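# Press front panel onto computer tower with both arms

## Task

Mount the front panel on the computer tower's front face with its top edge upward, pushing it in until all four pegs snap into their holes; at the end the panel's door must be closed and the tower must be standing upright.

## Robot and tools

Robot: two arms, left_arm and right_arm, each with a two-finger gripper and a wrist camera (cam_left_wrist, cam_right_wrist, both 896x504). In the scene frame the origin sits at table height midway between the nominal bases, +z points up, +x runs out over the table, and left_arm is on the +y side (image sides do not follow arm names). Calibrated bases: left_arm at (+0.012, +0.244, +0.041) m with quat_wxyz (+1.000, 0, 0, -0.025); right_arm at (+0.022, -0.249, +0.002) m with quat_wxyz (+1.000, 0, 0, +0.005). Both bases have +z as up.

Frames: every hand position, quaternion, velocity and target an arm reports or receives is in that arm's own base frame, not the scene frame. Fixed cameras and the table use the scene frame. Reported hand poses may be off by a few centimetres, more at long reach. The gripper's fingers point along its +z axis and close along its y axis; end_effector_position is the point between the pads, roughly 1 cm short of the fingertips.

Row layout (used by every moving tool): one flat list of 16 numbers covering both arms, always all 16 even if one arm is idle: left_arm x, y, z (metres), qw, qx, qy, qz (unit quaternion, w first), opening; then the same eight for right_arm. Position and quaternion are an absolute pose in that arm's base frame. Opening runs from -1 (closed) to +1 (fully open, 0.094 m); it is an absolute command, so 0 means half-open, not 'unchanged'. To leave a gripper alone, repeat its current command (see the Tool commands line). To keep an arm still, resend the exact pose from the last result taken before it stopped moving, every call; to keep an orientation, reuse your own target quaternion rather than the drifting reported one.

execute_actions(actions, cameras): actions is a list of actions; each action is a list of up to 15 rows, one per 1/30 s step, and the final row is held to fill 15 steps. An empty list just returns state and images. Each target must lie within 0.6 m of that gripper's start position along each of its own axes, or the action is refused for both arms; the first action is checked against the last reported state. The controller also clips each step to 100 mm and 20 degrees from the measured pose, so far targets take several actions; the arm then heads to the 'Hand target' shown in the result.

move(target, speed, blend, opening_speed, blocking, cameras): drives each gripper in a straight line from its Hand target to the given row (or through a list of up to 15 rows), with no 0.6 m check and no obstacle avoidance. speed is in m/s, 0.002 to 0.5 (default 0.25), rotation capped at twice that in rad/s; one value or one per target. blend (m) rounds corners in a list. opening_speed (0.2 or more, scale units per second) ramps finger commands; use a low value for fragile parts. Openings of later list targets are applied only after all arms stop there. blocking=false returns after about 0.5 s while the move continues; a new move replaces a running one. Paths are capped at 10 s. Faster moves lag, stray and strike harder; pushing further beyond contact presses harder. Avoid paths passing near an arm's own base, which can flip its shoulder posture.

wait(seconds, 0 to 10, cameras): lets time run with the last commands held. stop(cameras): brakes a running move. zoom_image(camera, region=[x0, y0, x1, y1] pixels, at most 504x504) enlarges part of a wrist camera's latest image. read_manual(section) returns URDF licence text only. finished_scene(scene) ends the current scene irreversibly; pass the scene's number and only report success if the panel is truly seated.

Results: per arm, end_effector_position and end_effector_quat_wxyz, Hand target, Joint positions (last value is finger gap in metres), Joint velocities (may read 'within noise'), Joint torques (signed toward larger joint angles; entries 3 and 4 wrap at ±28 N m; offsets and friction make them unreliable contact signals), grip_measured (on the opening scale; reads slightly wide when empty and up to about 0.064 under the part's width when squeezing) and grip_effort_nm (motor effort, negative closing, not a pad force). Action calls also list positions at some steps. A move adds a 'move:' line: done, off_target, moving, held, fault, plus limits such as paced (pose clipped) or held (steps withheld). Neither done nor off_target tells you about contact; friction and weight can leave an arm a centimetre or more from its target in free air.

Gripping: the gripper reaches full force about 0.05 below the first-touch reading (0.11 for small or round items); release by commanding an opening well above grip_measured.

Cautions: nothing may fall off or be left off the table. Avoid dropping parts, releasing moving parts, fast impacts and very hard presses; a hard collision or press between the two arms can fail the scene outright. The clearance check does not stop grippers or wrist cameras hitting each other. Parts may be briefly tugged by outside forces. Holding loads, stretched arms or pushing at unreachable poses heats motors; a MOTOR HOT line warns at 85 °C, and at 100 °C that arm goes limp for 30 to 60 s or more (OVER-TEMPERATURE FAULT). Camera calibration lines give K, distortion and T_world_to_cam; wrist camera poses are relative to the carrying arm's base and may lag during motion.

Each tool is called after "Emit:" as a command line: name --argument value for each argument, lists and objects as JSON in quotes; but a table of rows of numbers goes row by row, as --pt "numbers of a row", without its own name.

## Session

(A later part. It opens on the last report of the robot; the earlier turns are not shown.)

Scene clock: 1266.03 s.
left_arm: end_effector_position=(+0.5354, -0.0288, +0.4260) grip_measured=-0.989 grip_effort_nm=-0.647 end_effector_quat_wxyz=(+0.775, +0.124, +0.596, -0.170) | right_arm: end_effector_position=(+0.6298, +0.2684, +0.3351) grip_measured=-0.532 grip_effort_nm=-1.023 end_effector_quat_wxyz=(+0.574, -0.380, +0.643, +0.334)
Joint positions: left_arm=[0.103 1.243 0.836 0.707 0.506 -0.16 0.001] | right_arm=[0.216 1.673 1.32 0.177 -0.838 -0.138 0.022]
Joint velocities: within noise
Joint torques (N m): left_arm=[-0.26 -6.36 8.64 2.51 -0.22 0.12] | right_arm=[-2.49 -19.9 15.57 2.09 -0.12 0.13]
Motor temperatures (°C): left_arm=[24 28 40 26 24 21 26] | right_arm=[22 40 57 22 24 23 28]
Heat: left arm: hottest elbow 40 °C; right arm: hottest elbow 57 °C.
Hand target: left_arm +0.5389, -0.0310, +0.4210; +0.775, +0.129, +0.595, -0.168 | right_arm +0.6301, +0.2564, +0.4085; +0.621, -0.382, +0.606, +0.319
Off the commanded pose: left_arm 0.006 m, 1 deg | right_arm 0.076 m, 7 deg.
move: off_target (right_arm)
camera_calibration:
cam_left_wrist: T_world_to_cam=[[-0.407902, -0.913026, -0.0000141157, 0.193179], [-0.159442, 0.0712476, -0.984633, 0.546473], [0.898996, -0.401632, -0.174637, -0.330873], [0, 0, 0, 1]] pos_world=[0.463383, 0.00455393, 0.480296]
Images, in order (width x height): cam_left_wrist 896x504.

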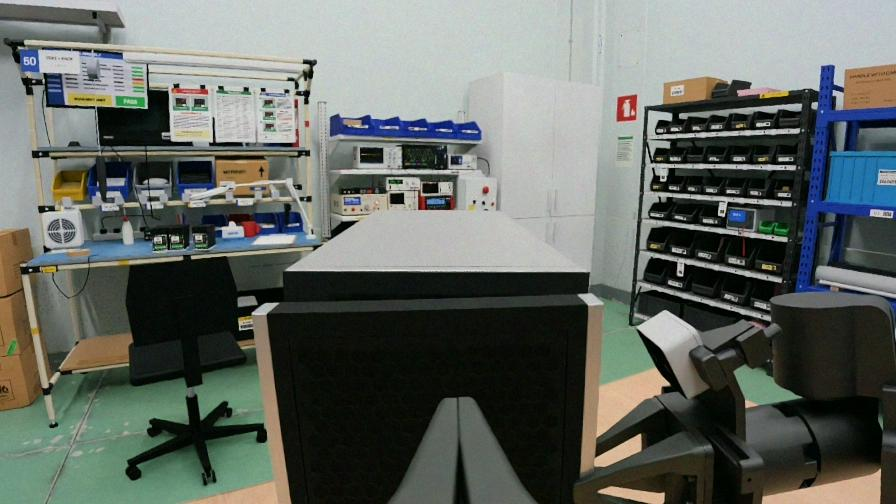

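Emit:
move --target '[0.539, -0.031, 0.421, 0.7749, 0.1286, 0.595, -0.1675, -1.0, 0.6355, 0.2572, 0.424, 0.6286, -0.3726, 0.5991, 0.3274, -1.0]' --speed 0.05 --cameras '["cam_left_wrist"]'

Emit:
zoom_image --camera "cam_left_wrist" --region '[240, 250, 340, 306]'

Emit:
zoom_image --camera "cam_left_wrist" --region '[540, 250, 640, 306]'

Scene clock: 1278.70 s.
left_arm: end_effector_position=(+0.5354, -0.0288, +0.4260) grip_measured=-0.989 grip_effort_nm=-0.652 end_effector_quat_wxyz=(+0.775, +0.124, +0.596, -0.170) | right_arm: end_effector_position=(+0.6279, +0.2680, +0.3443) grip_measured=-0.532 grip_effort_nm=-1.023 end_effector_quat_wxyz=(+0.576, -0.370, +0.643, +0.344)
Joint positions: left_arm=[0.103 1.243 0.836 0.707 0.506 -0.16 0.001] | right_arm=[0.215 1.663 1.32 0.192 -0.84 -0.097 0.022]
Joint velocities: within noise
Joint torques (N m): left_arm=[0.03 -6.01 8.62 2.4 -0.22 0.15] | right_arm=[-2.55 -19.84 16.23 2.7 -0.07 0.18]
Motor temperatures (°C): left_arm=[24 28 40 26 24 21 26] | right_arm=[22 40 58 23 24 23 28]
Heat: left arm: hottest elbow 40 °C; right arm: hottest elbow 58 °C.
Hand target: left_arm +0.5389, -0.0310, +0.4210; +0.775, +0.129, +0.595, -0.168 | right_arm +0.6287, +0.2561, +0.4222; +0.628, -0.374, +0.599, +0.327
Off the commanded pose: left_arm 0.006 m, 1 deg | right_arm 0.081 m, 8 deg.
move: off_target (right_arm)
camera_calibration:
cam_left_wrist: T_world_to_cam=[[-0.407902, -0.913026, -0.0000141157, 0.193179], [-0.159442, 0.0712476, -0.984633, 0.546473], [0.898996, -0.401632, -0.174637, -0.330873], [0, 0, 0, 1]] pos_world=[0.463383, 0.00455393, 0.480296]
Images, in order (width x height): cam_left_wrist 896x504.

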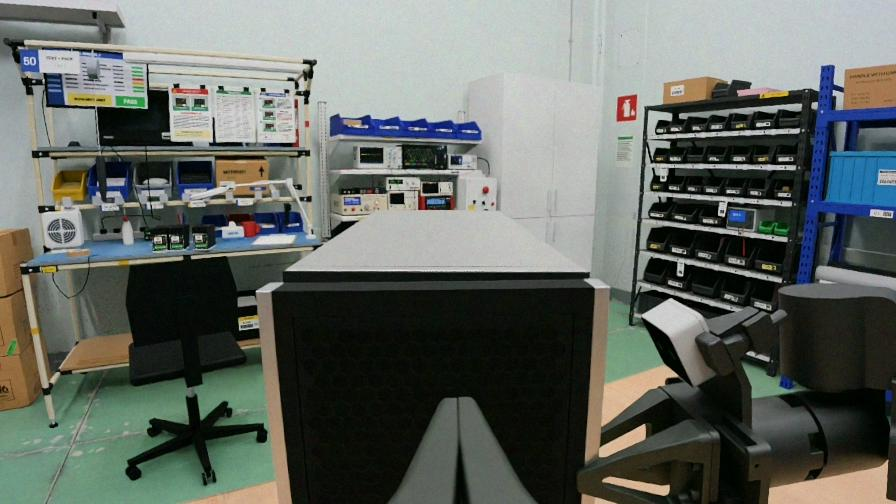

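Scaled by 5.040 from the camera's 896x504 image, which has a finer 1280x720 frame.

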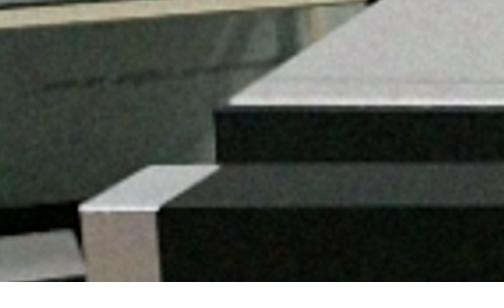

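Scaled by 5.040 from the camera's 896x504 image, which has a finer 1280x720 frame.

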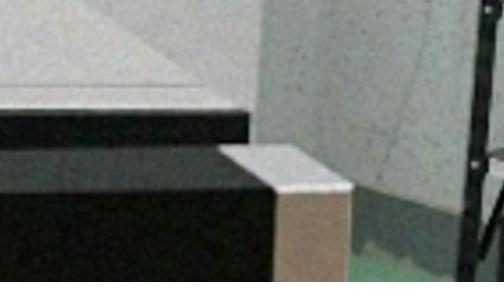

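Emit:
move --target '[0.539, -0.031, 0.421, 0.7749, 0.1286, 0.595, -0.1675, -1.0, 0.6355, 0.2572, 0.4296, 0.6318, -0.3643, 0.5965, 0.3354, -1.0]' --speed 0.05 --cameras '["cam_left_wrist"]'

Emit:
zoom_image --camera "cam_left_wrist" --region '[240, 250, 340, 306]'

Emit:
zoom_image --camera "cam_left_wrist" --region '[540, 250, 640, 306]'

Scene clock: 1317.73 s.
left_arm: end_effector_position=(+0.5354, -0.0288, +0.4260) grip_measured=-0.989 grip_effort_nm=-0.652 end_effector_quat_wxyz=(+0.775, +0.124, +0.596, -0.170) | right_arm: end_effector_position=(+0.6279, +0.2661, +0.3500) grip_measured=-0.532 grip_effort_nm=-1.023 end_effector_quat_wxyz=(+0.577, -0.362, +0.643, +0.350)
Joint positions: left_arm=[0.103 1.243 0.836 0.707 0.506 -0.16 0.001] | right_arm=[0.212 1.658 1.32 0.206 -0.842 -0.067 0.022]
Joint velocities: within noise
Joint torques (N m): left_arm=[-0.15 -6.36 8.54 2.5 -0.22 0.13] | right_arm=[-2.49 -19.55 16.18 3.32 0 0.25]
Motor temperatures (°C): left_arm=[24 28 40 26 24 21 26] | right_arm=[22 38 61 23 24 23 28]
Heat: left arm: hottest elbow 40 °C; right arm: hottest elbow 61 °C.
Hand target: left_arm +0.5389, -0.0310, +0.4210; +0.775, +0.129, +0.595, -0.168 | right_arm +0.6285, +0.2559, +0.4279; +0.631, -0.366, +0.596, +0.335
Off the commanded pose: left_arm 0.006 m, 1 deg | right_arm 0.080 m, 8 deg.
move: off_target (right_arm)
camera_calibration:
cam_left_wrist: T_world_to_cam=[[-0.407902, -0.913026, -0.0000141157, 0.193179], [-0.159442, 0.0712476, -0.984633, 0.546473], [0.898996, -0.401632, -0.174637, -0.330873], [0, 0, 0, 1]] pos_world=[0.463383, 0.00455393, 0.480296]
Images, in order (width x height): cam_left_wrist 896x504.

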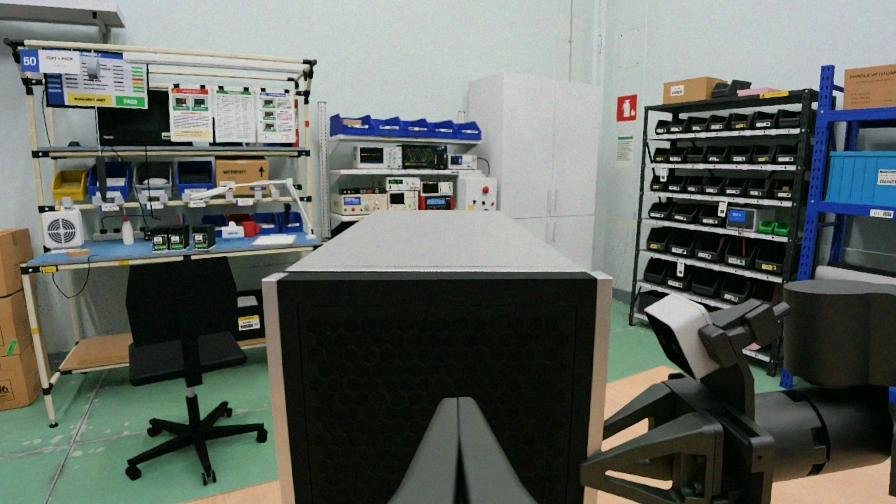

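Scaled by 5.040 from the camera's 896x504 image, which has a finer 1280x720 frame.

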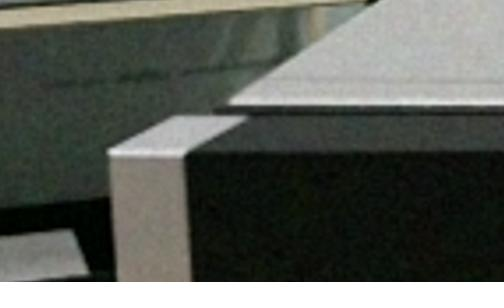

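Scaled by 5.040 from the camera's 896x504 image, which has a finer 1280x720 frame.

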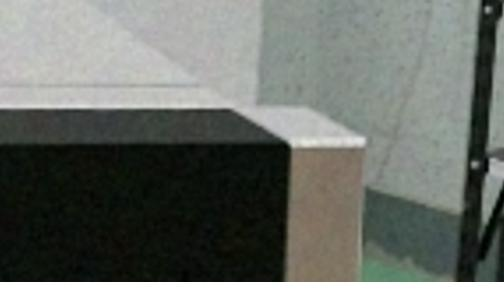

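Emit:
move --target '[0.539, -0.031, 0.421, 0.7749, 0.1286, 0.595, -0.1675, -1.0, 0.6403, 0.2583, 0.4226, 0.6319, -0.3628, 0.5965, 0.3369, -1.0]' --speed 0.05 --cameras '["cam_left_wrist"]'

Emit:
zoom_image --camera "cam_left_wrist" --region '[240, 250, 340, 306]'

Emit:
zoom_image --camera "cam_left_wrist" --region '[540, 250, 640, 306]'

Scene clock: 1348.90 s.
left_arm: end_effector_position=(+0.5354, -0.0288, +0.4260) grip_measured=-0.989 grip_effort_nm=-0.642 end_effector_quat_wxyz=(+0.775, +0.124, +0.596, -0.170) | right_arm: end_effector_position=(+0.6283, +0.2662, +0.3540) grip_measured=-0.532 grip_effort_nm=-1.018 end_effector_quat_wxyz=(+0.583, -0.362, +0.637, +0.351)
Joint positions: left_arm=[0.103 1.243 0.836 0.707 0.506 -0.16 0.001] | right_arm=[0.212 1.658 1.32 0.227 -0.843 -0.059 0.022]
Joint velocities: within noise
Joint torques (N m): left_arm=[-0.44 -6.42 8.64 2.47 -0.21 0.13] | right_arm=[-2.49 -17.79 16.46 3.45 0.09 0.2]
Motor temperatures (°C): left_arm=[24 28 40 26 24 21 26] | right_arm=[22 39 62 23 24 23 28]
Heat: left arm: hottest elbow 40 °C; right arm: hottest elbow 62 °C.
Hand target: left_arm +0.5389, -0.0310, +0.4210; +0.775, +0.129, +0.595, -0.168 | right_arm +0.6339, +0.2568, +0.4214; +0.631, -0.364, +0.596, +0.337
Off the commanded pose: left_arm 0.006 m, 1 deg | right_arm 0.070 m, 7 deg.
move: off_target (right_arm)
camera_calibration:
cam_left_wrist: T_world_to_cam=[[-0.407902, -0.913026, -0.0000141157, 0.193179], [-0.159442, 0.0712476, -0.984633, 0.546473], [0.898996, -0.401632, -0.174637, -0.330873], [0, 0, 0, 1]] pos_world=[0.463383, 0.00455393, 0.480296]
Images, in order (width x height): cam_left_wrist 896x504.

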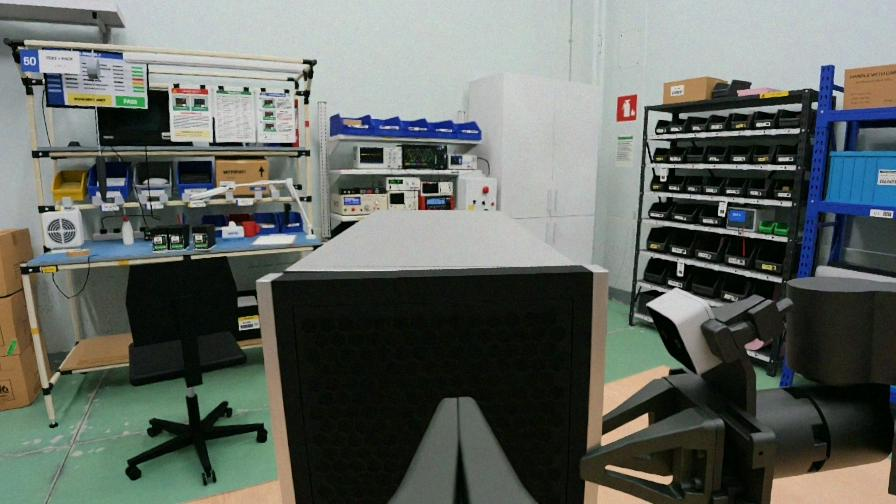

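Scaled by 5.040 from the camera's 896x504 image, which has a finer 1280x720 frame.

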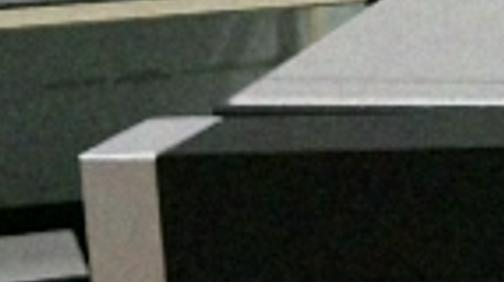

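Scaled by 5.040 from the camera's 896x504 image, which has a finer 1280x720 frame.

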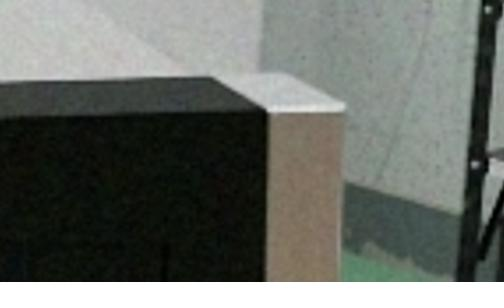

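Emit:
move --target '[0.539, -0.031, 0.421, 0.7749, 0.1286, 0.595, -0.1675, -1.0, 0.6488, 0.2602, 0.4122, 0.6365, -0.3615, 0.5918, 0.3379, -1.0]' --speed 0.03 --cameras '["cam_left_wrist"]'

Emit:
zoom_image --camera "cam_left_wrist" --region '[240, 250, 340, 306]'

Emit:
zoom_image --camera "cam_left_wrist" --region '[540, 250, 640, 306]'

Scene clock: 1420.53 s.
left_arm: end_effector_position=(+0.5354, -0.0288, +0.4260) grip_measured=-0.989 grip_effort_nm=-0.642 end_effector_quat_wxyz=(+0.775, +0.124, +0.596, -0.170) | right_arm: end_effector_position=(+0.6323, +0.2664, +0.3535) grip_measured=-0.532 grip_effort_nm=-1.018 end_effector_quat_wxyz=(+0.596, -0.368, +0.623, +0.349)
Joint positions: left_arm=[0.103 1.243 0.836 0.707 0.506 -0.16 0.001] | right_arm=[0.21 1.676 1.32 0.285 -0.853 -0.056 0.022]
Joint velocities: within noise
Joint torques (N m): left_arm=[-0.32 -6.59 8.61 2.43 -0.21 0.12] | right_arm=[-2.08 -17.08 16.77 2.78 0.5 0.32]
Motor temperatures (°C): left_arm=[24 28 40 26 24 21 26] | right_arm=[22 38 65 23 24 23 28]
Heat: left arm: hottest elbow 40 °C; right arm: hottest elbow 65 °C.
Hand target: left_arm +0.5389, -0.0310, +0.4210; +0.775, +0.129, +0.595, -0.168 | right_arm +0.6429, +0.2584, +0.4114; +0.636, -0.362, +0.592, +0.338
Off the commanded pose: left_arm 0.006 m, 1 deg | right_arm 0.061 m, 6 deg.
move: off_target (right_arm)
camera_calibration:
cam_left_wrist: T_world_to_cam=[[-0.407902, -0.913026, -0.0000141157, 0.193179], [-0.159442, 0.0712476, -0.984633, 0.546473], [0.898996, -0.401632, -0.174637, -0.330873], [0, 0, 0, 1]] pos_world=[0.463383, 0.00455393, 0.480296]
Images, in order (width x height): cam_left_wrist 896x504.

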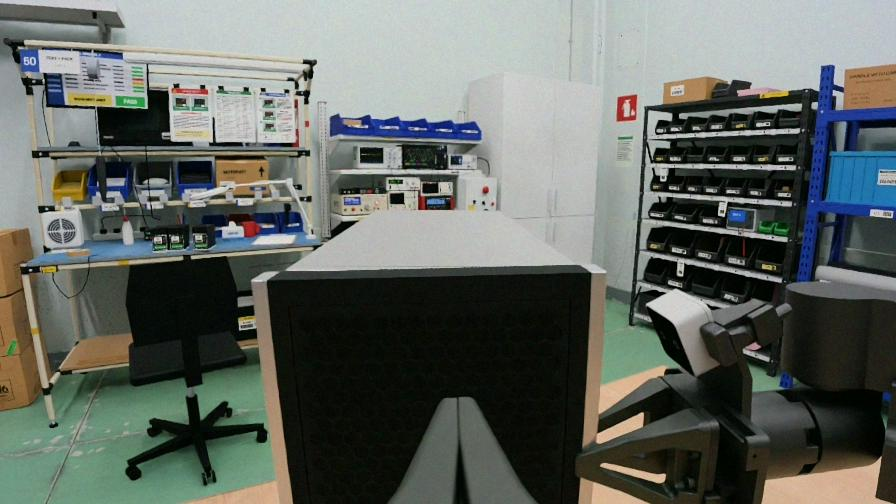

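Scaled by 5.040 from the camera's 896x504 image, which has a finer 1280x720 frame.

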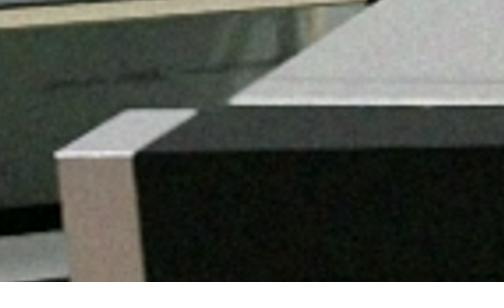

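Scaled by 5.040 from the camera's 896x504 image, which has a finer 1280x720 frame.

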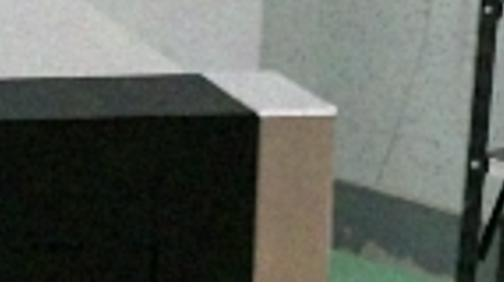

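Emit:
move --target '[0.539, -0.031, 0.421, 0.7749, 0.1286, 0.595, -0.1675, -1.0, 0.6332, 0.2649, 0.4122, 0.6365, -0.3615, 0.5918, 0.3379, -1.0]' --speed 0.05

Emit:
zoom_image --camera "cam_left_wrist" --region '[230, 250, 330, 306]'

Emit:
zoom_image --camera "cam_left_wrist" --region '[540, 250, 640, 306]'

Scene clock: 1437.93 s.
left_arm: end_effector_position=(+0.5354, -0.0288, +0.4260) grip_measured=-0.989 grip_effort_nm=-0.647 end_effector_quat_wxyz=(+0.775, +0.124, +0.596, -0.170) | right_arm: end_effector_position=(+0.6326, +0.2686, +0.3551) grip_measured=-0.532 grip_effort_nm=-1.018 end_effector_quat_wxyz=(+0.598, -0.366, +0.622, +0.348)
Joint positions: left_arm=[0.103 1.243 0.836 0.707 0.506 -0.16 0.001] | right_arm=[0.214 1.676 1.32 0.294 -0.843 -0.051 0.022]
Joint velocities: within noise
Joint torques (N m): left_arm=[-0.5 -6.18 8.61 2.55 -0.2 0.14] | right_arm=[-1.44 -19.02 13.39 2.76 0.75 0.24]
Motor temperatures (°C): left_arm=[24 27 40 26 24 21 26] | right_arm=[22 37 65 23 24 23 28]
Heat: left arm: hottest elbow 40 °C; right arm: hottest elbow 65 °C.
Hand target: left_arm +0.5389, -0.0310, +0.4210; +0.775, +0.129, +0.595, -0.168 | right_arm +0.6300, +0.2642, +0.4114; +0.636, -0.362, +0.592, +0.339
Off the commanded pose: left_arm 0.006 m, 1 deg | right_arm 0.057 m, 6 deg.
move: off_target (right_arm)
camera_calibration:
cam_left_wrist: T_world_to_cam=[[-0.407902, -0.913026, -0.0000141157, 0.193179], [-0.159442, 0.0712476, -0.984633, 0.546473], [0.898996, -0.401632, -0.174637, -0.330873], [0, 0, 0, 1]] pos_world=[0.463383, 0.00455393, 0.480296]
cam_right_wrist: T_world_to_cam=[[0.863259, -0.504762, -0.000215947, -0.411834], [-0.232801, -0.397764, -0.887461, 0.608651], [0.447871, 0.766159, -0.460882, -0.238408], [0, 0, 0, 1]] pos_world=[0.603989, 0.216879, 0.430187]

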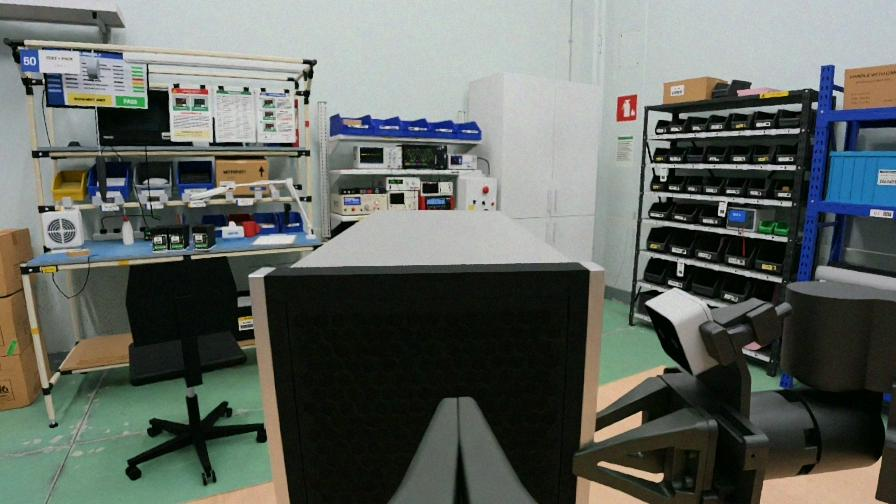

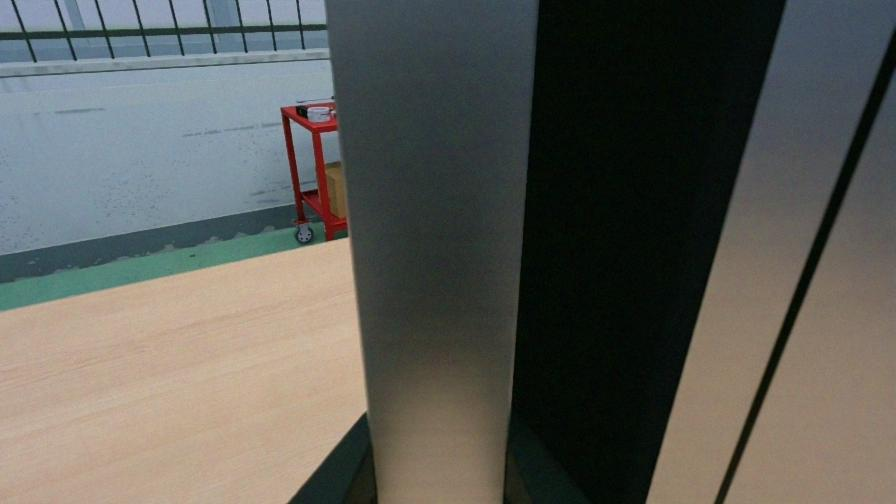

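Scaled by 5.040 from the camera's 896x504 image, which has a finer 1280x720 frame.

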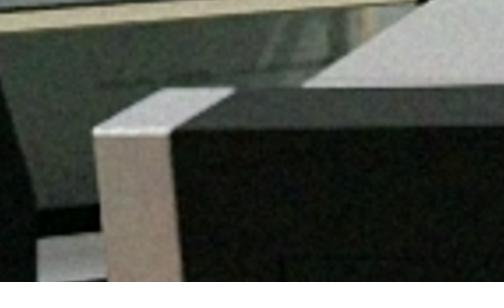

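Scaled by 5.040 from the camera's 896x504 image, which has a finer 1280x720 frame.

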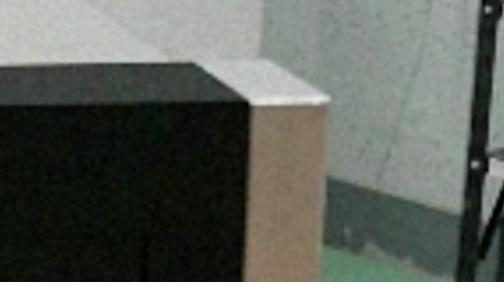

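Emit:
zoom_image --camera "cam_left_wrist" --region '[230, 404, 330, 504]'

Emit:
zoom_image --camera "cam_left_wrist" --region '[530, 370, 630, 450]'

Scaled by 5.040 from the camera's 896x504 image, which has a finer 1280x720 frame.

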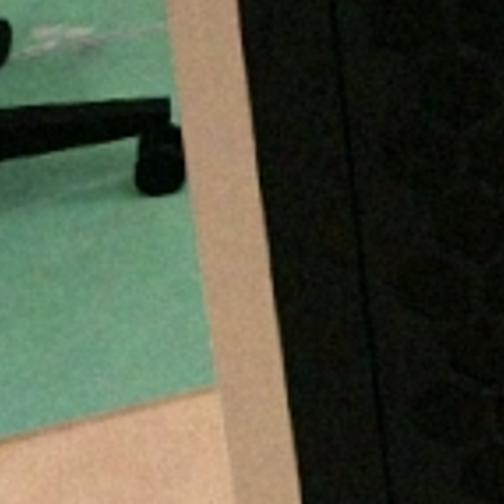

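Scaled by 5.040 from the camera's 896x504 image, which has a finer 1280x720 frame.

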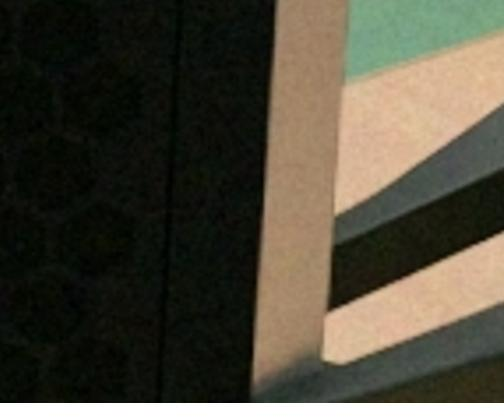

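Emit:
move --target '[0.539, -0.031, 0.421, 0.7749, 0.1286, 0.595, -0.1675, -1.0, 0.6297, 0.2641, 0.3976, 0.6345, -0.3559, 0.5942, 0.3434, -1.0]' --speed 0.04 --cameras '["cam_left_wrist"]'

Emit:
zoom_image --camera "cam_left_wrist" --region '[230, 250, 330, 306]'

Emit:
zoom_image --camera "cam_left_wrist" --region '[540, 250, 640, 306]'

Scene clock: 1476.43 s.
left_arm: end_effector_position=(+0.5354, -0.0288, +0.4260) grip_measured=-0.989 grip_effort_nm=-0.647 end_effector_quat_wxyz=(+0.775, +0.124, +0.596, -0.170) | right_arm: end_effector_position=(+0.6317, +0.2685, +0.3569) grip_measured=-0.532 grip_effort_nm=-1.013 end_effector_quat_wxyz=(+0.606, -0.362, +0.616, +0.350)
Joint positions: left_arm=[0.103 1.243 0.836 0.707 0.506 -0.16 0.001] | right_arm=[0.215 1.676 1.309 0.336 -0.84 -0.03 0.022]
Joint velocities: within noise
Joint torques (N m): left_arm=[-0.5 -6.07 8.57 2.58 -0.18 0.15] | right_arm=[-1.26 -18.49 11.54 2.5 0.68 0.22]
Motor temperatures (°C): left_arm=[24 27 40 26 24 21 26] | right_arm=[22 37 63 23 24 23 28]
Heat: left arm: hottest elbow 40 °C; right arm: hottest elbow 63 °C.
Hand target: left_arm +0.5389, -0.0310, +0.4210; +0.775, +0.129, +0.595, -0.168 | right_arm +0.6283, +0.2639, +0.3971; +0.634, -0.356, +0.594, +0.344
Off the commanded pose: left_arm 0.006 m, 1 deg | right_arm 0.041 m, 4 deg.
move: off_target (right_arm)
camera_calibration:
cam_left_wrist: T_world_to_cam=[[-0.407902, -0.913026, -0.0000141157, 0.193179], [-0.159442, 0.0712476, -0.984633, 0.546473], [0.898996, -0.401632, -0.174637, -0.330873], [0, 0, 0, 1]] pos_world=[0.463383, 0.00455393, 0.480296]
Images, in order (width x height): cam_left_wrist 896x504.

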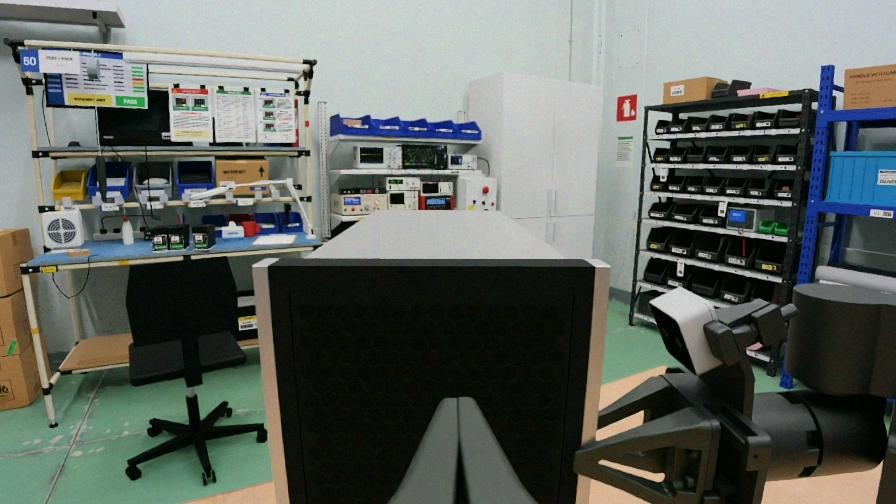

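Scaled by 5.040 from the camera's 896x504 image, which has a finer 1280x720 frame.

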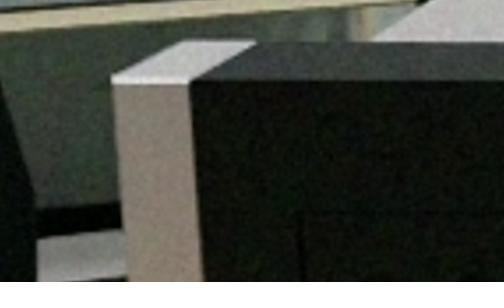

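Scaled by 5.040 from the camera's 896x504 image, which has a finer 1280x720 frame.

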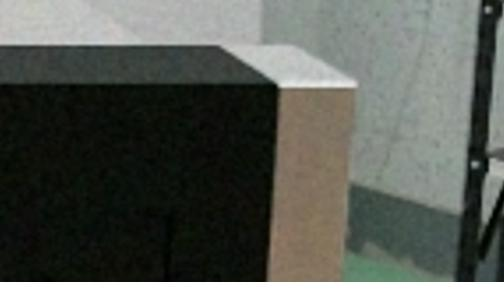

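Emit:
move --target '[0.539, -0.031, 0.421, 0.7749, 0.1286, 0.595, -0.1675, -1.0, 0.6297, 0.2641, 0.3855, 0.6345, -0.3559, 0.5942, 0.3434, -1.0]' --speed 0.04 --cameras '["cam_left_wrist"]'

Emit:
zoom_image --camera "cam_left_wrist" --region '[230, 250, 330, 306]'

Emit:
zoom_image --camera "cam_left_wrist" --region '[540, 250, 640, 306]'

Scene clock: 1490.77 s.
left_arm: end_effector_position=(+0.5354, -0.0288, +0.4260) grip_measured=-0.989 grip_effort_nm=-0.642 end_effector_quat_wxyz=(+0.775, +0.124, +0.596, -0.170) | right_arm: end_effector_position=(+0.6299, +0.2676, +0.3528) grip_measured=-0.532 grip_effort_nm=-1.013 end_effector_quat_wxyz=(+0.609, -0.359, +0.614, +0.350)
Joint positions: left_arm=[0.103 1.243 0.836 0.707 0.506 -0.16 0.001] | right_arm=[0.215 1.676 1.291 0.367 -0.836 -0.022 0.022]
Joint velocities: within noise
Joint torques (N m): left_arm=[-0.44 -6.48 8.64 2.44 -0.21 0.15] | right_arm=[-1.67 -17.61 11.29 2.85 0.54 0.15]
Motor temperatures (°C): left_arm=[24 27 40 26 24 21 26] | right_arm=[22 37 62 23 24 23 28]
Heat: left arm: hottest elbow 40 °C; right arm: hottest elbow 62 °C.
Hand target: left_arm +0.5389, -0.0310, +0.4210; +0.775, +0.129, +0.595, -0.168 | right_arm +0.6287, +0.2639, +0.3852; +0.634, -0.356, +0.594, +0.344
Off the commanded pose: left_arm 0.006 m, 1 deg | right_arm 0.033 m, 4 deg.
move: off_target (right_arm)
camera_calibration:
cam_left_wrist: T_world_to_cam=[[-0.407902, -0.913026, -0.0000141157, 0.193179], [-0.159442, 0.0712476, -0.984633, 0.546473], [0.898996, -0.401632, -0.174637, -0.330873], [0, 0, 0, 1]] pos_world=[0.463383, 0.00455393, 0.480296]
Images, in order (width x height): cam_left_wrist 896x504.

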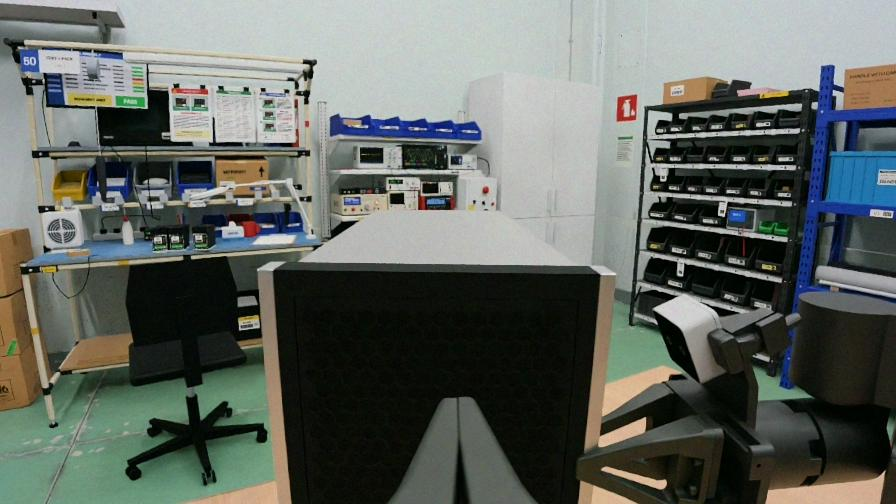

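Scaled by 5.040 from the camera's 896x504 image, which has a finer 1280x720 frame.

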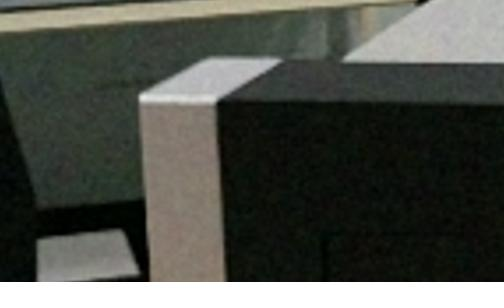

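Scaled by 5.040 from the camera's 896x504 image, which has a finer 1280x720 frame.

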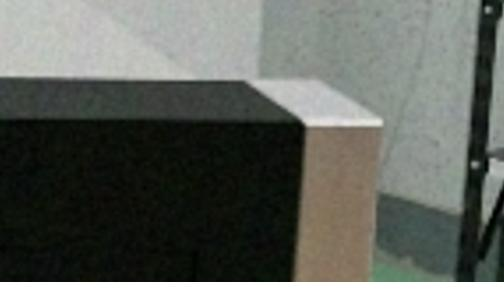

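Emit:
move --target '[0.539, -0.031, 0.421, 0.7749, 0.1286, 0.595, -0.1675, -1.0, 0.6282, 0.2638, 0.3770, 0.6296, -0.3544, 0.5994, 0.3450, -1.0]' --speed 0.04

Emit:
zoom_image --camera "cam_left_wrist" --region '[230, 250, 330, 306]'

Emit:
zoom_image --camera "cam_left_wrist" --region '[540, 250, 640, 306]'

Scene clock: 1513.93 s.
left_arm: end_effector_position=(+0.5354, -0.0288, +0.4260) grip_measured=-0.989 grip_effort_nm=-0.652 end_effector_quat_wxyz=(+0.775, +0.124, +0.596, -0.170) | right_arm: end_effector_position=(+0.6290, +0.2664, +0.3453) grip_measured=-0.532 grip_effort_nm=-1.013 end_effector_quat_wxyz=(+0.606, -0.354, +0.620, +0.350)
Joint positions: left_arm=[0.103 1.243 0.836 0.707 0.506 -0.16 0.001] | right_arm=[0.215 1.676 1.276 0.369 -0.827 -0.018 0.022]
Joint velocities: within noise
Joint torques (N m): left_arm=[-0.32 -6.18 8.55 2.41 -0.23 0.11] | right_arm=[-1.38 -17.2 11.25 2.61 0.15 0.09]
Motor temperatures (°C): left_arm=[24 27 40 26 24 21 26] | right_arm=[22 37 62 23 24 23 28]
Heat: left arm: hottest elbow 40 °C; right arm: hottest elbow 62 °C.
Hand target: left_arm +0.5389, -0.0310, +0.4210; +0.775, +0.129, +0.595, -0.168 | right_arm +0.6273, +0.2637, +0.3767; +0.629, -0.355, +0.599, +0.345
Off the commanded pose: left_arm 0.006 m, 1 deg | right_arm 0.032 m, 4 deg.
move: off_target (right_arm)
camera_calibration:
cam_left_wrist: T_world_to_cam=[[-0.407902, -0.913026, -0.0000141157, 0.193179], [-0.159442, 0.0712476, -0.984633, 0.546473], [0.898996, -0.401632, -0.174637, -0.330873], [0, 0, 0, 1]] pos_world=[0.463383, 0.00455393, 0.480296]
cam_right_wrist: T_world_to_cam=[[0.854751, -0.518949, -0.00963946, -0.397507], [-0.237196, -0.374028, -0.896572, 0.597893], [0.461669, 0.768632, -0.442794, -0.255241], [0, 0, 0, 1]] pos_world=[0.599425, 0.213529, 0.419203]

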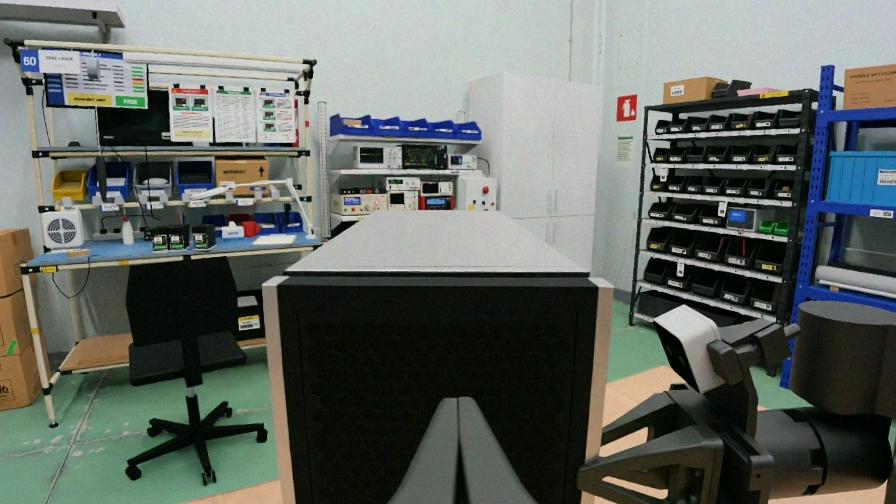

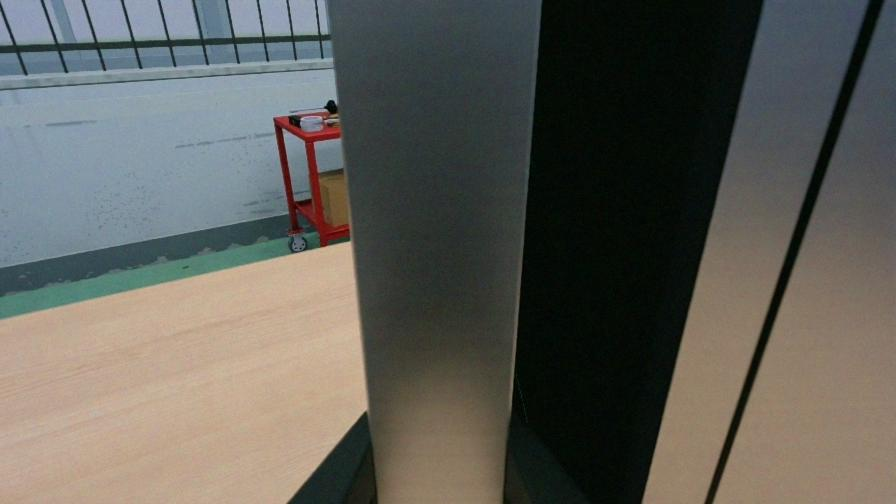

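Scaled by 5.040 from the camera's 896x504 image, which has a finer 1280x720 frame.

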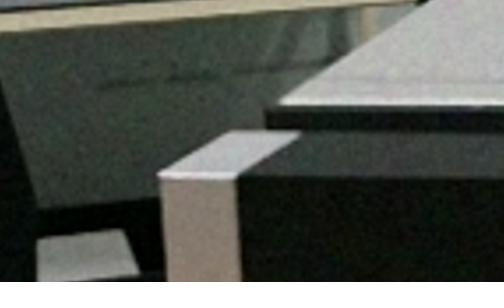

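Scaled by 5.040 from the camera's 896x504 image, which has a finer 1280x720 frame.

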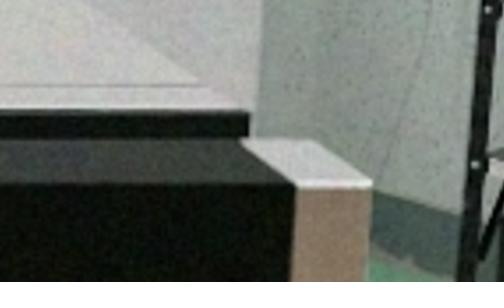

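Emit:
zoom_image --camera "cam_left_wrist" --region '[230, 404, 330, 504]'

Emit:
zoom_image --camera "cam_left_wrist" --region '[530, 370, 630, 450]'

Scaled by 5.040 from the camera's 896x504 image, which has a finer 1280x720 frame.

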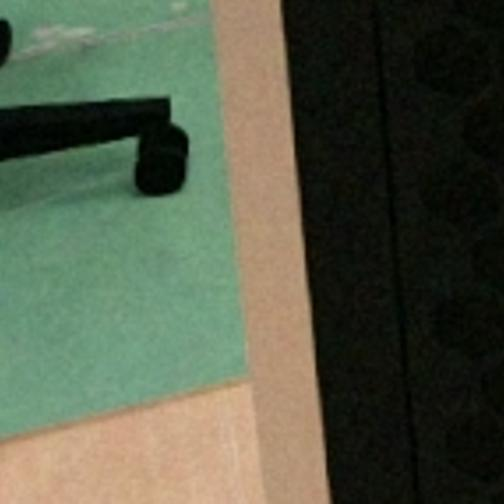

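Scaled by 5.040 from the camera's 896x504 image, which has a finer 1280x720 frame.

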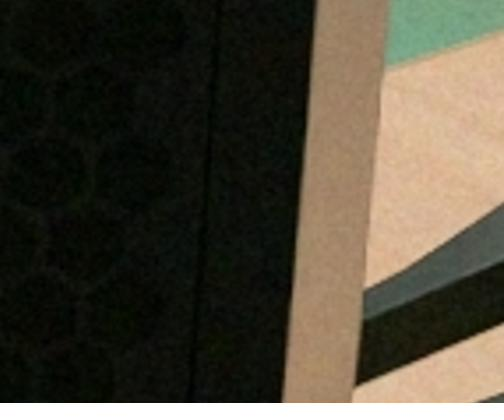

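Emit:
move --pt "0.51 0.11 0.42 0.4576 -0.0573 0.7529 -0.4697 -1.0 0.6282 0.2638 0.3770 0.6296 -0.3544 0.5994 0.3450 -1.0" --pt "0.742 0.101 0.435 0.2453 -0.2453 0.6632 -0.6632 -1.0 0.6282 0.2638 0.3770 0.6296 -0.3544 0.5994 0.3450 -1.0" --speed 0.22 --blend 0.04

Emit:
zoom_image --camera "cam_left_wrist" --region '[300, 290, 500, 430]'

Scene clock: 1553.07 s.
left_arm: end_effector_position=(+0.7316, +0.1004, +0.4288) grip_measured=-0.989 grip_effort_nm=-0.642 end_effector_quat_wxyz=(+0.239, -0.253, +0.665, -0.661) | right_arm: end_effector_position=(+0.6290, +0.2664, +0.3453) grip_measured=-0.532 grip_effort_nm=-1.018 end_effector_quat_wxyz=(+0.606, -0.354, +0.620, +0.350)
Joint positions: left_arm=[0.357 1.894 1.804 0.056 1.217 -1.555 0.001] | right_arm=[0.215 1.676 1.276 0.369 -0.827 -0.018 0.022]
Joint velocities: within noise
Joint torques (N m): left_arm=[-0.73 -16.03 12.31 2.35 -0.08 -0.02] | right_arm=[-1.44 -17.44 11.36 2.65 0.17 0.12]
Motor temperatures (°C): left_arm=[24 27 40 26 24 21 26] | right_arm=[22 37 58 23 24 23 28]
Heat: left arm: hottest elbow 40 °C; right arm: hottest elbow 58 °C.
Hand target: left_arm +0.7412, +0.1007, +0.4346; +0.245, -0.245, +0.664, -0.663 | right_arm +0.6273, +0.2637, +0.3767; +0.629, -0.355, +0.599, +0.345
Off the commanded pose: left_arm 0.012 m, 1 deg | right_arm 0.032 m, 4 deg.
move: off_target (left_arm, right_arm)
camera_calibration:
cam_left_wrist: T_world_to_cam=[[0.0137647, -0.0069564, 0.999881, -0.436989], [-0.962725, -0.270244, 0.011373, 0.766242], [0.270133, -0.962767, -0.0104169, -0.00886241], [0, 0, 0, 1]] pos_world=[0.746089, 0.1955, 0.428131]
cam_right_wrist: T_world_to_cam=[[0.854751, -0.518949, -0.00963946, -0.397507], [-0.237196, -0.374028, -0.896572, 0.597893], [0.461669, 0.768632, -0.442794, -0.255241], [0, 0, 0, 1]] pos_world=[0.599425, 0.213529, 0.419203]

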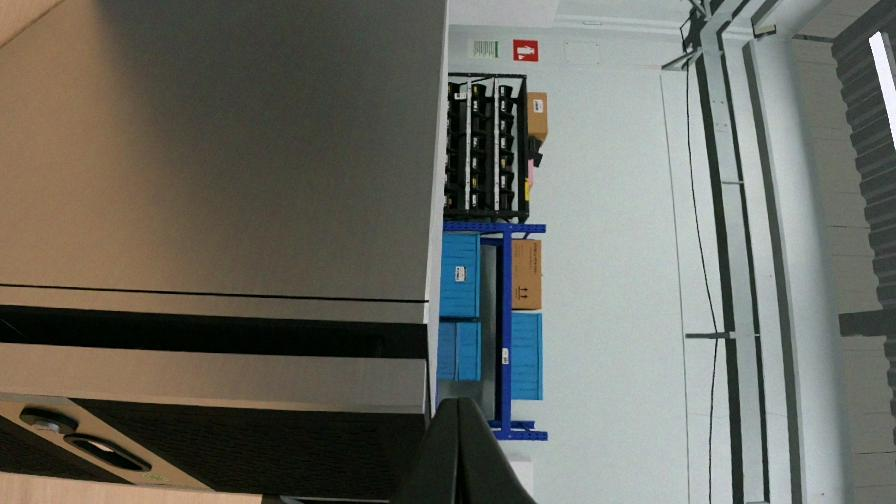

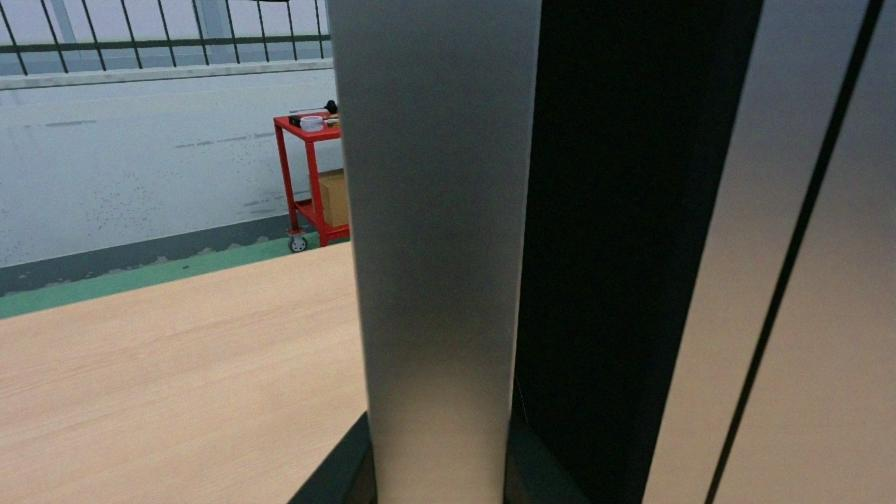

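Scaled by 2.520 from the camera's 896x504 image, which has a finer 1280x720 frame.

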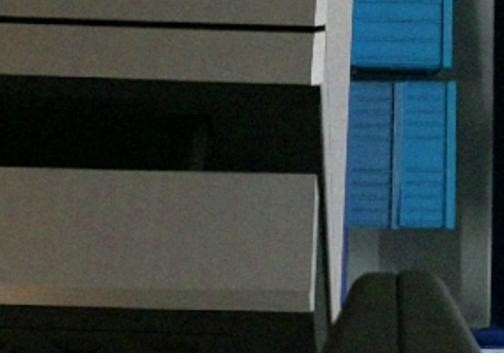

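Emit:
zoom_image --camera "cam_left_wrist" --region '[340, 310, 440, 370]'

Scaled by 5.040 from the camera's 896x504 image, which has a finer 1280x720 frame.

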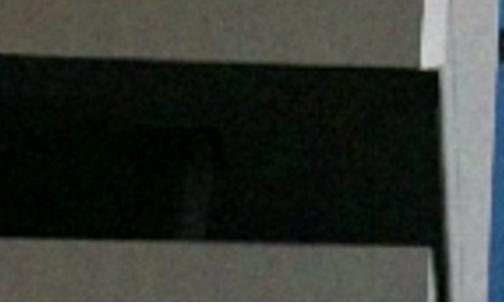

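Emit:
zoom_image --camera "cam_left_wrist" --region '[355, 315, 405, 365]'

Scaled by 10.080 from the camera's 896x504 image, which has a finer 1280x720 frame.

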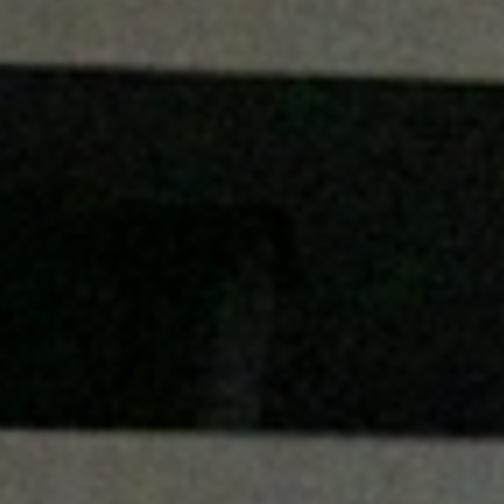

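Emit:
move --pt "0.51 0.11 0.42 0.4576 -0.0573 0.7529 -0.4697 -1.0 0.6309 0.2644 0.391 0.6378 -0.3568 0.5907 0.3422 -1.0" --pt "0.539 -0.031 0.421 0.7749 0.1286 0.595 -0.1675 -1.0 0.6336 0.2650 0.405 0.6458 -0.3592 0.5819 0.3394 -1.0" --speed 0.22 --blend 0.04

Emit:
zoom_image --camera "cam_left_wrist" --region '[230, 250, 330, 306]'

Emit:
zoom_image --camera "cam_left_wrist" --region '[540, 250, 640, 306]'

Scene clock: 1641.20 s.
left_arm: end_effector_position=(+0.5354, -0.0288, +0.4259) grip_measured=-0.989 grip_effort_nm=-0.642 end_effector_quat_wxyz=(+0.775, +0.124, +0.596, -0.171) | right_arm: end_effector_position=(+0.6290, +0.2664, +0.3453) grip_measured=-0.532 grip_effort_nm=-1.018 end_effector_quat_wxyz=(+0.606, -0.354, +0.620, +0.350)
Joint positions: left_arm=[0.103 1.243 0.836 0.707 0.506 -0.16 0.001] | right_arm=[0.215 1.676 1.276 0.369 -0.827 -0.018 0.022]
Joint velocities: within noise
Joint torques (N m): left_arm=[-0.44 -6.48 8.54 2.44 -0.22 0.13] | right_arm=[-1.73 -17.44 14.84 2.7 0.16 0.13]
Motor temperatures (°C): left_arm=[24 30 43 26 24 21 26] | right_arm=[22 37 56 23 24 23 28]
Heat: left arm: hottest elbow 43 °C; right arm: hottest elbow 56 °C.
Hand target: left_arm +0.5390, -0.0310, +0.4210; +0.775, +0.129, +0.595, -0.168 | right_arm +0.6294, +0.2639, +0.4041; +0.646, -0.360, +0.582, +0.340
Off the commanded pose: left_arm 0.006 m, 1 deg | right_arm 0.060 m, 6 deg.
move: off_target (right_arm)
camera_calibration:
cam_left_wrist: T_world_to_cam=[[-0.408082, -0.912945, 0.000913541, 0.192896], [-0.1601, 0.0705786, -0.984574, 0.546704], [0.898798, -0.401933, -0.174964, -0.330672], [0, 0, 0, 1]] pos_world=[0.463451, 0.00460939, 0.480239]
cam_right_wrist: T_world_to_cam=[[0.854744, -0.518954, -0.0100208, -0.39737], [-0.237495, -0.373854, -0.896565, 0.598032], [0.46153, 0.768714, -0.442798, -0.255174], [0, 0, 0, 1]] pos_world=[0.599449, 0.213515, 0.419202]

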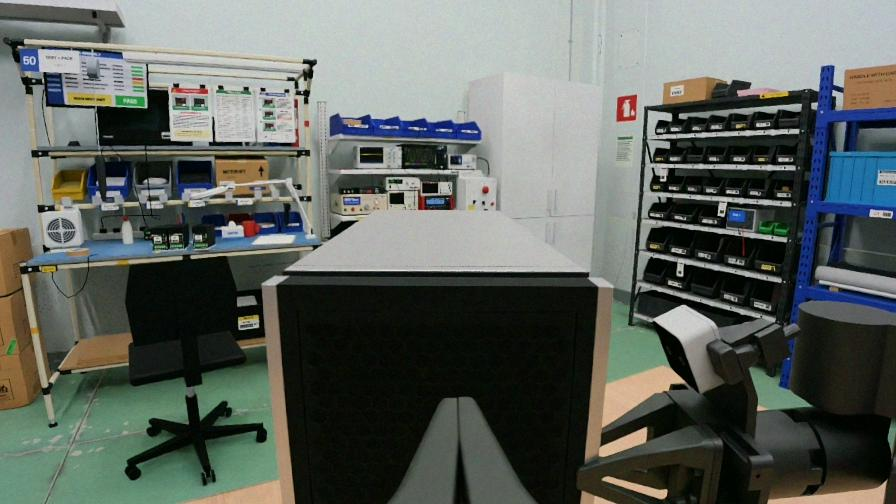

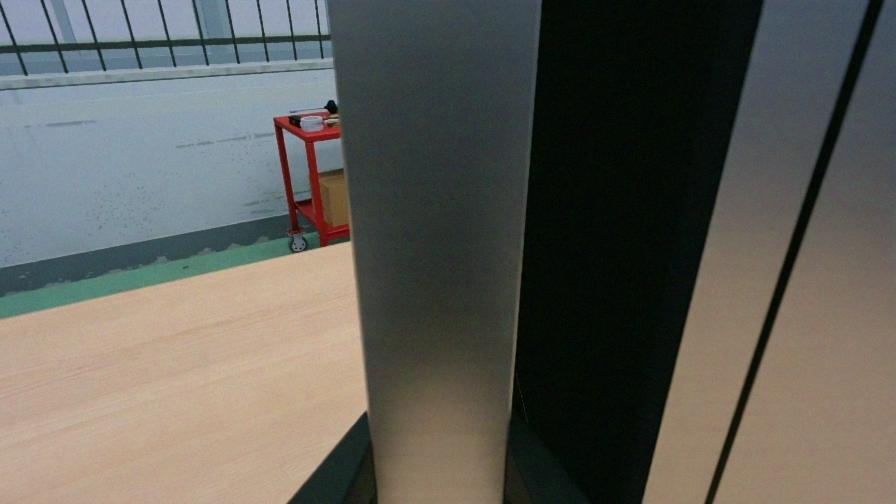

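Scaled by 5.040 from the camera's 896x504 image, which has a finer 1280x720 frame.

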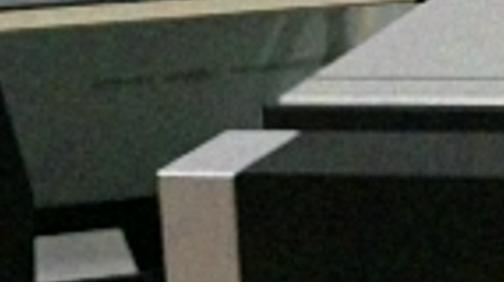

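Scaled by 5.040 from the camera's 896x504 image, which has a finer 1280x720 frame.

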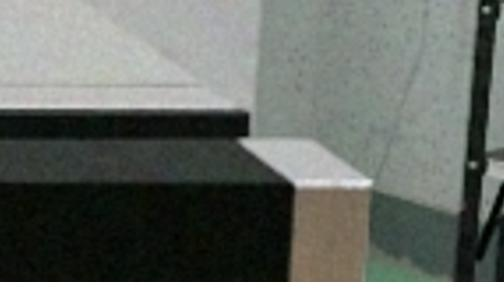

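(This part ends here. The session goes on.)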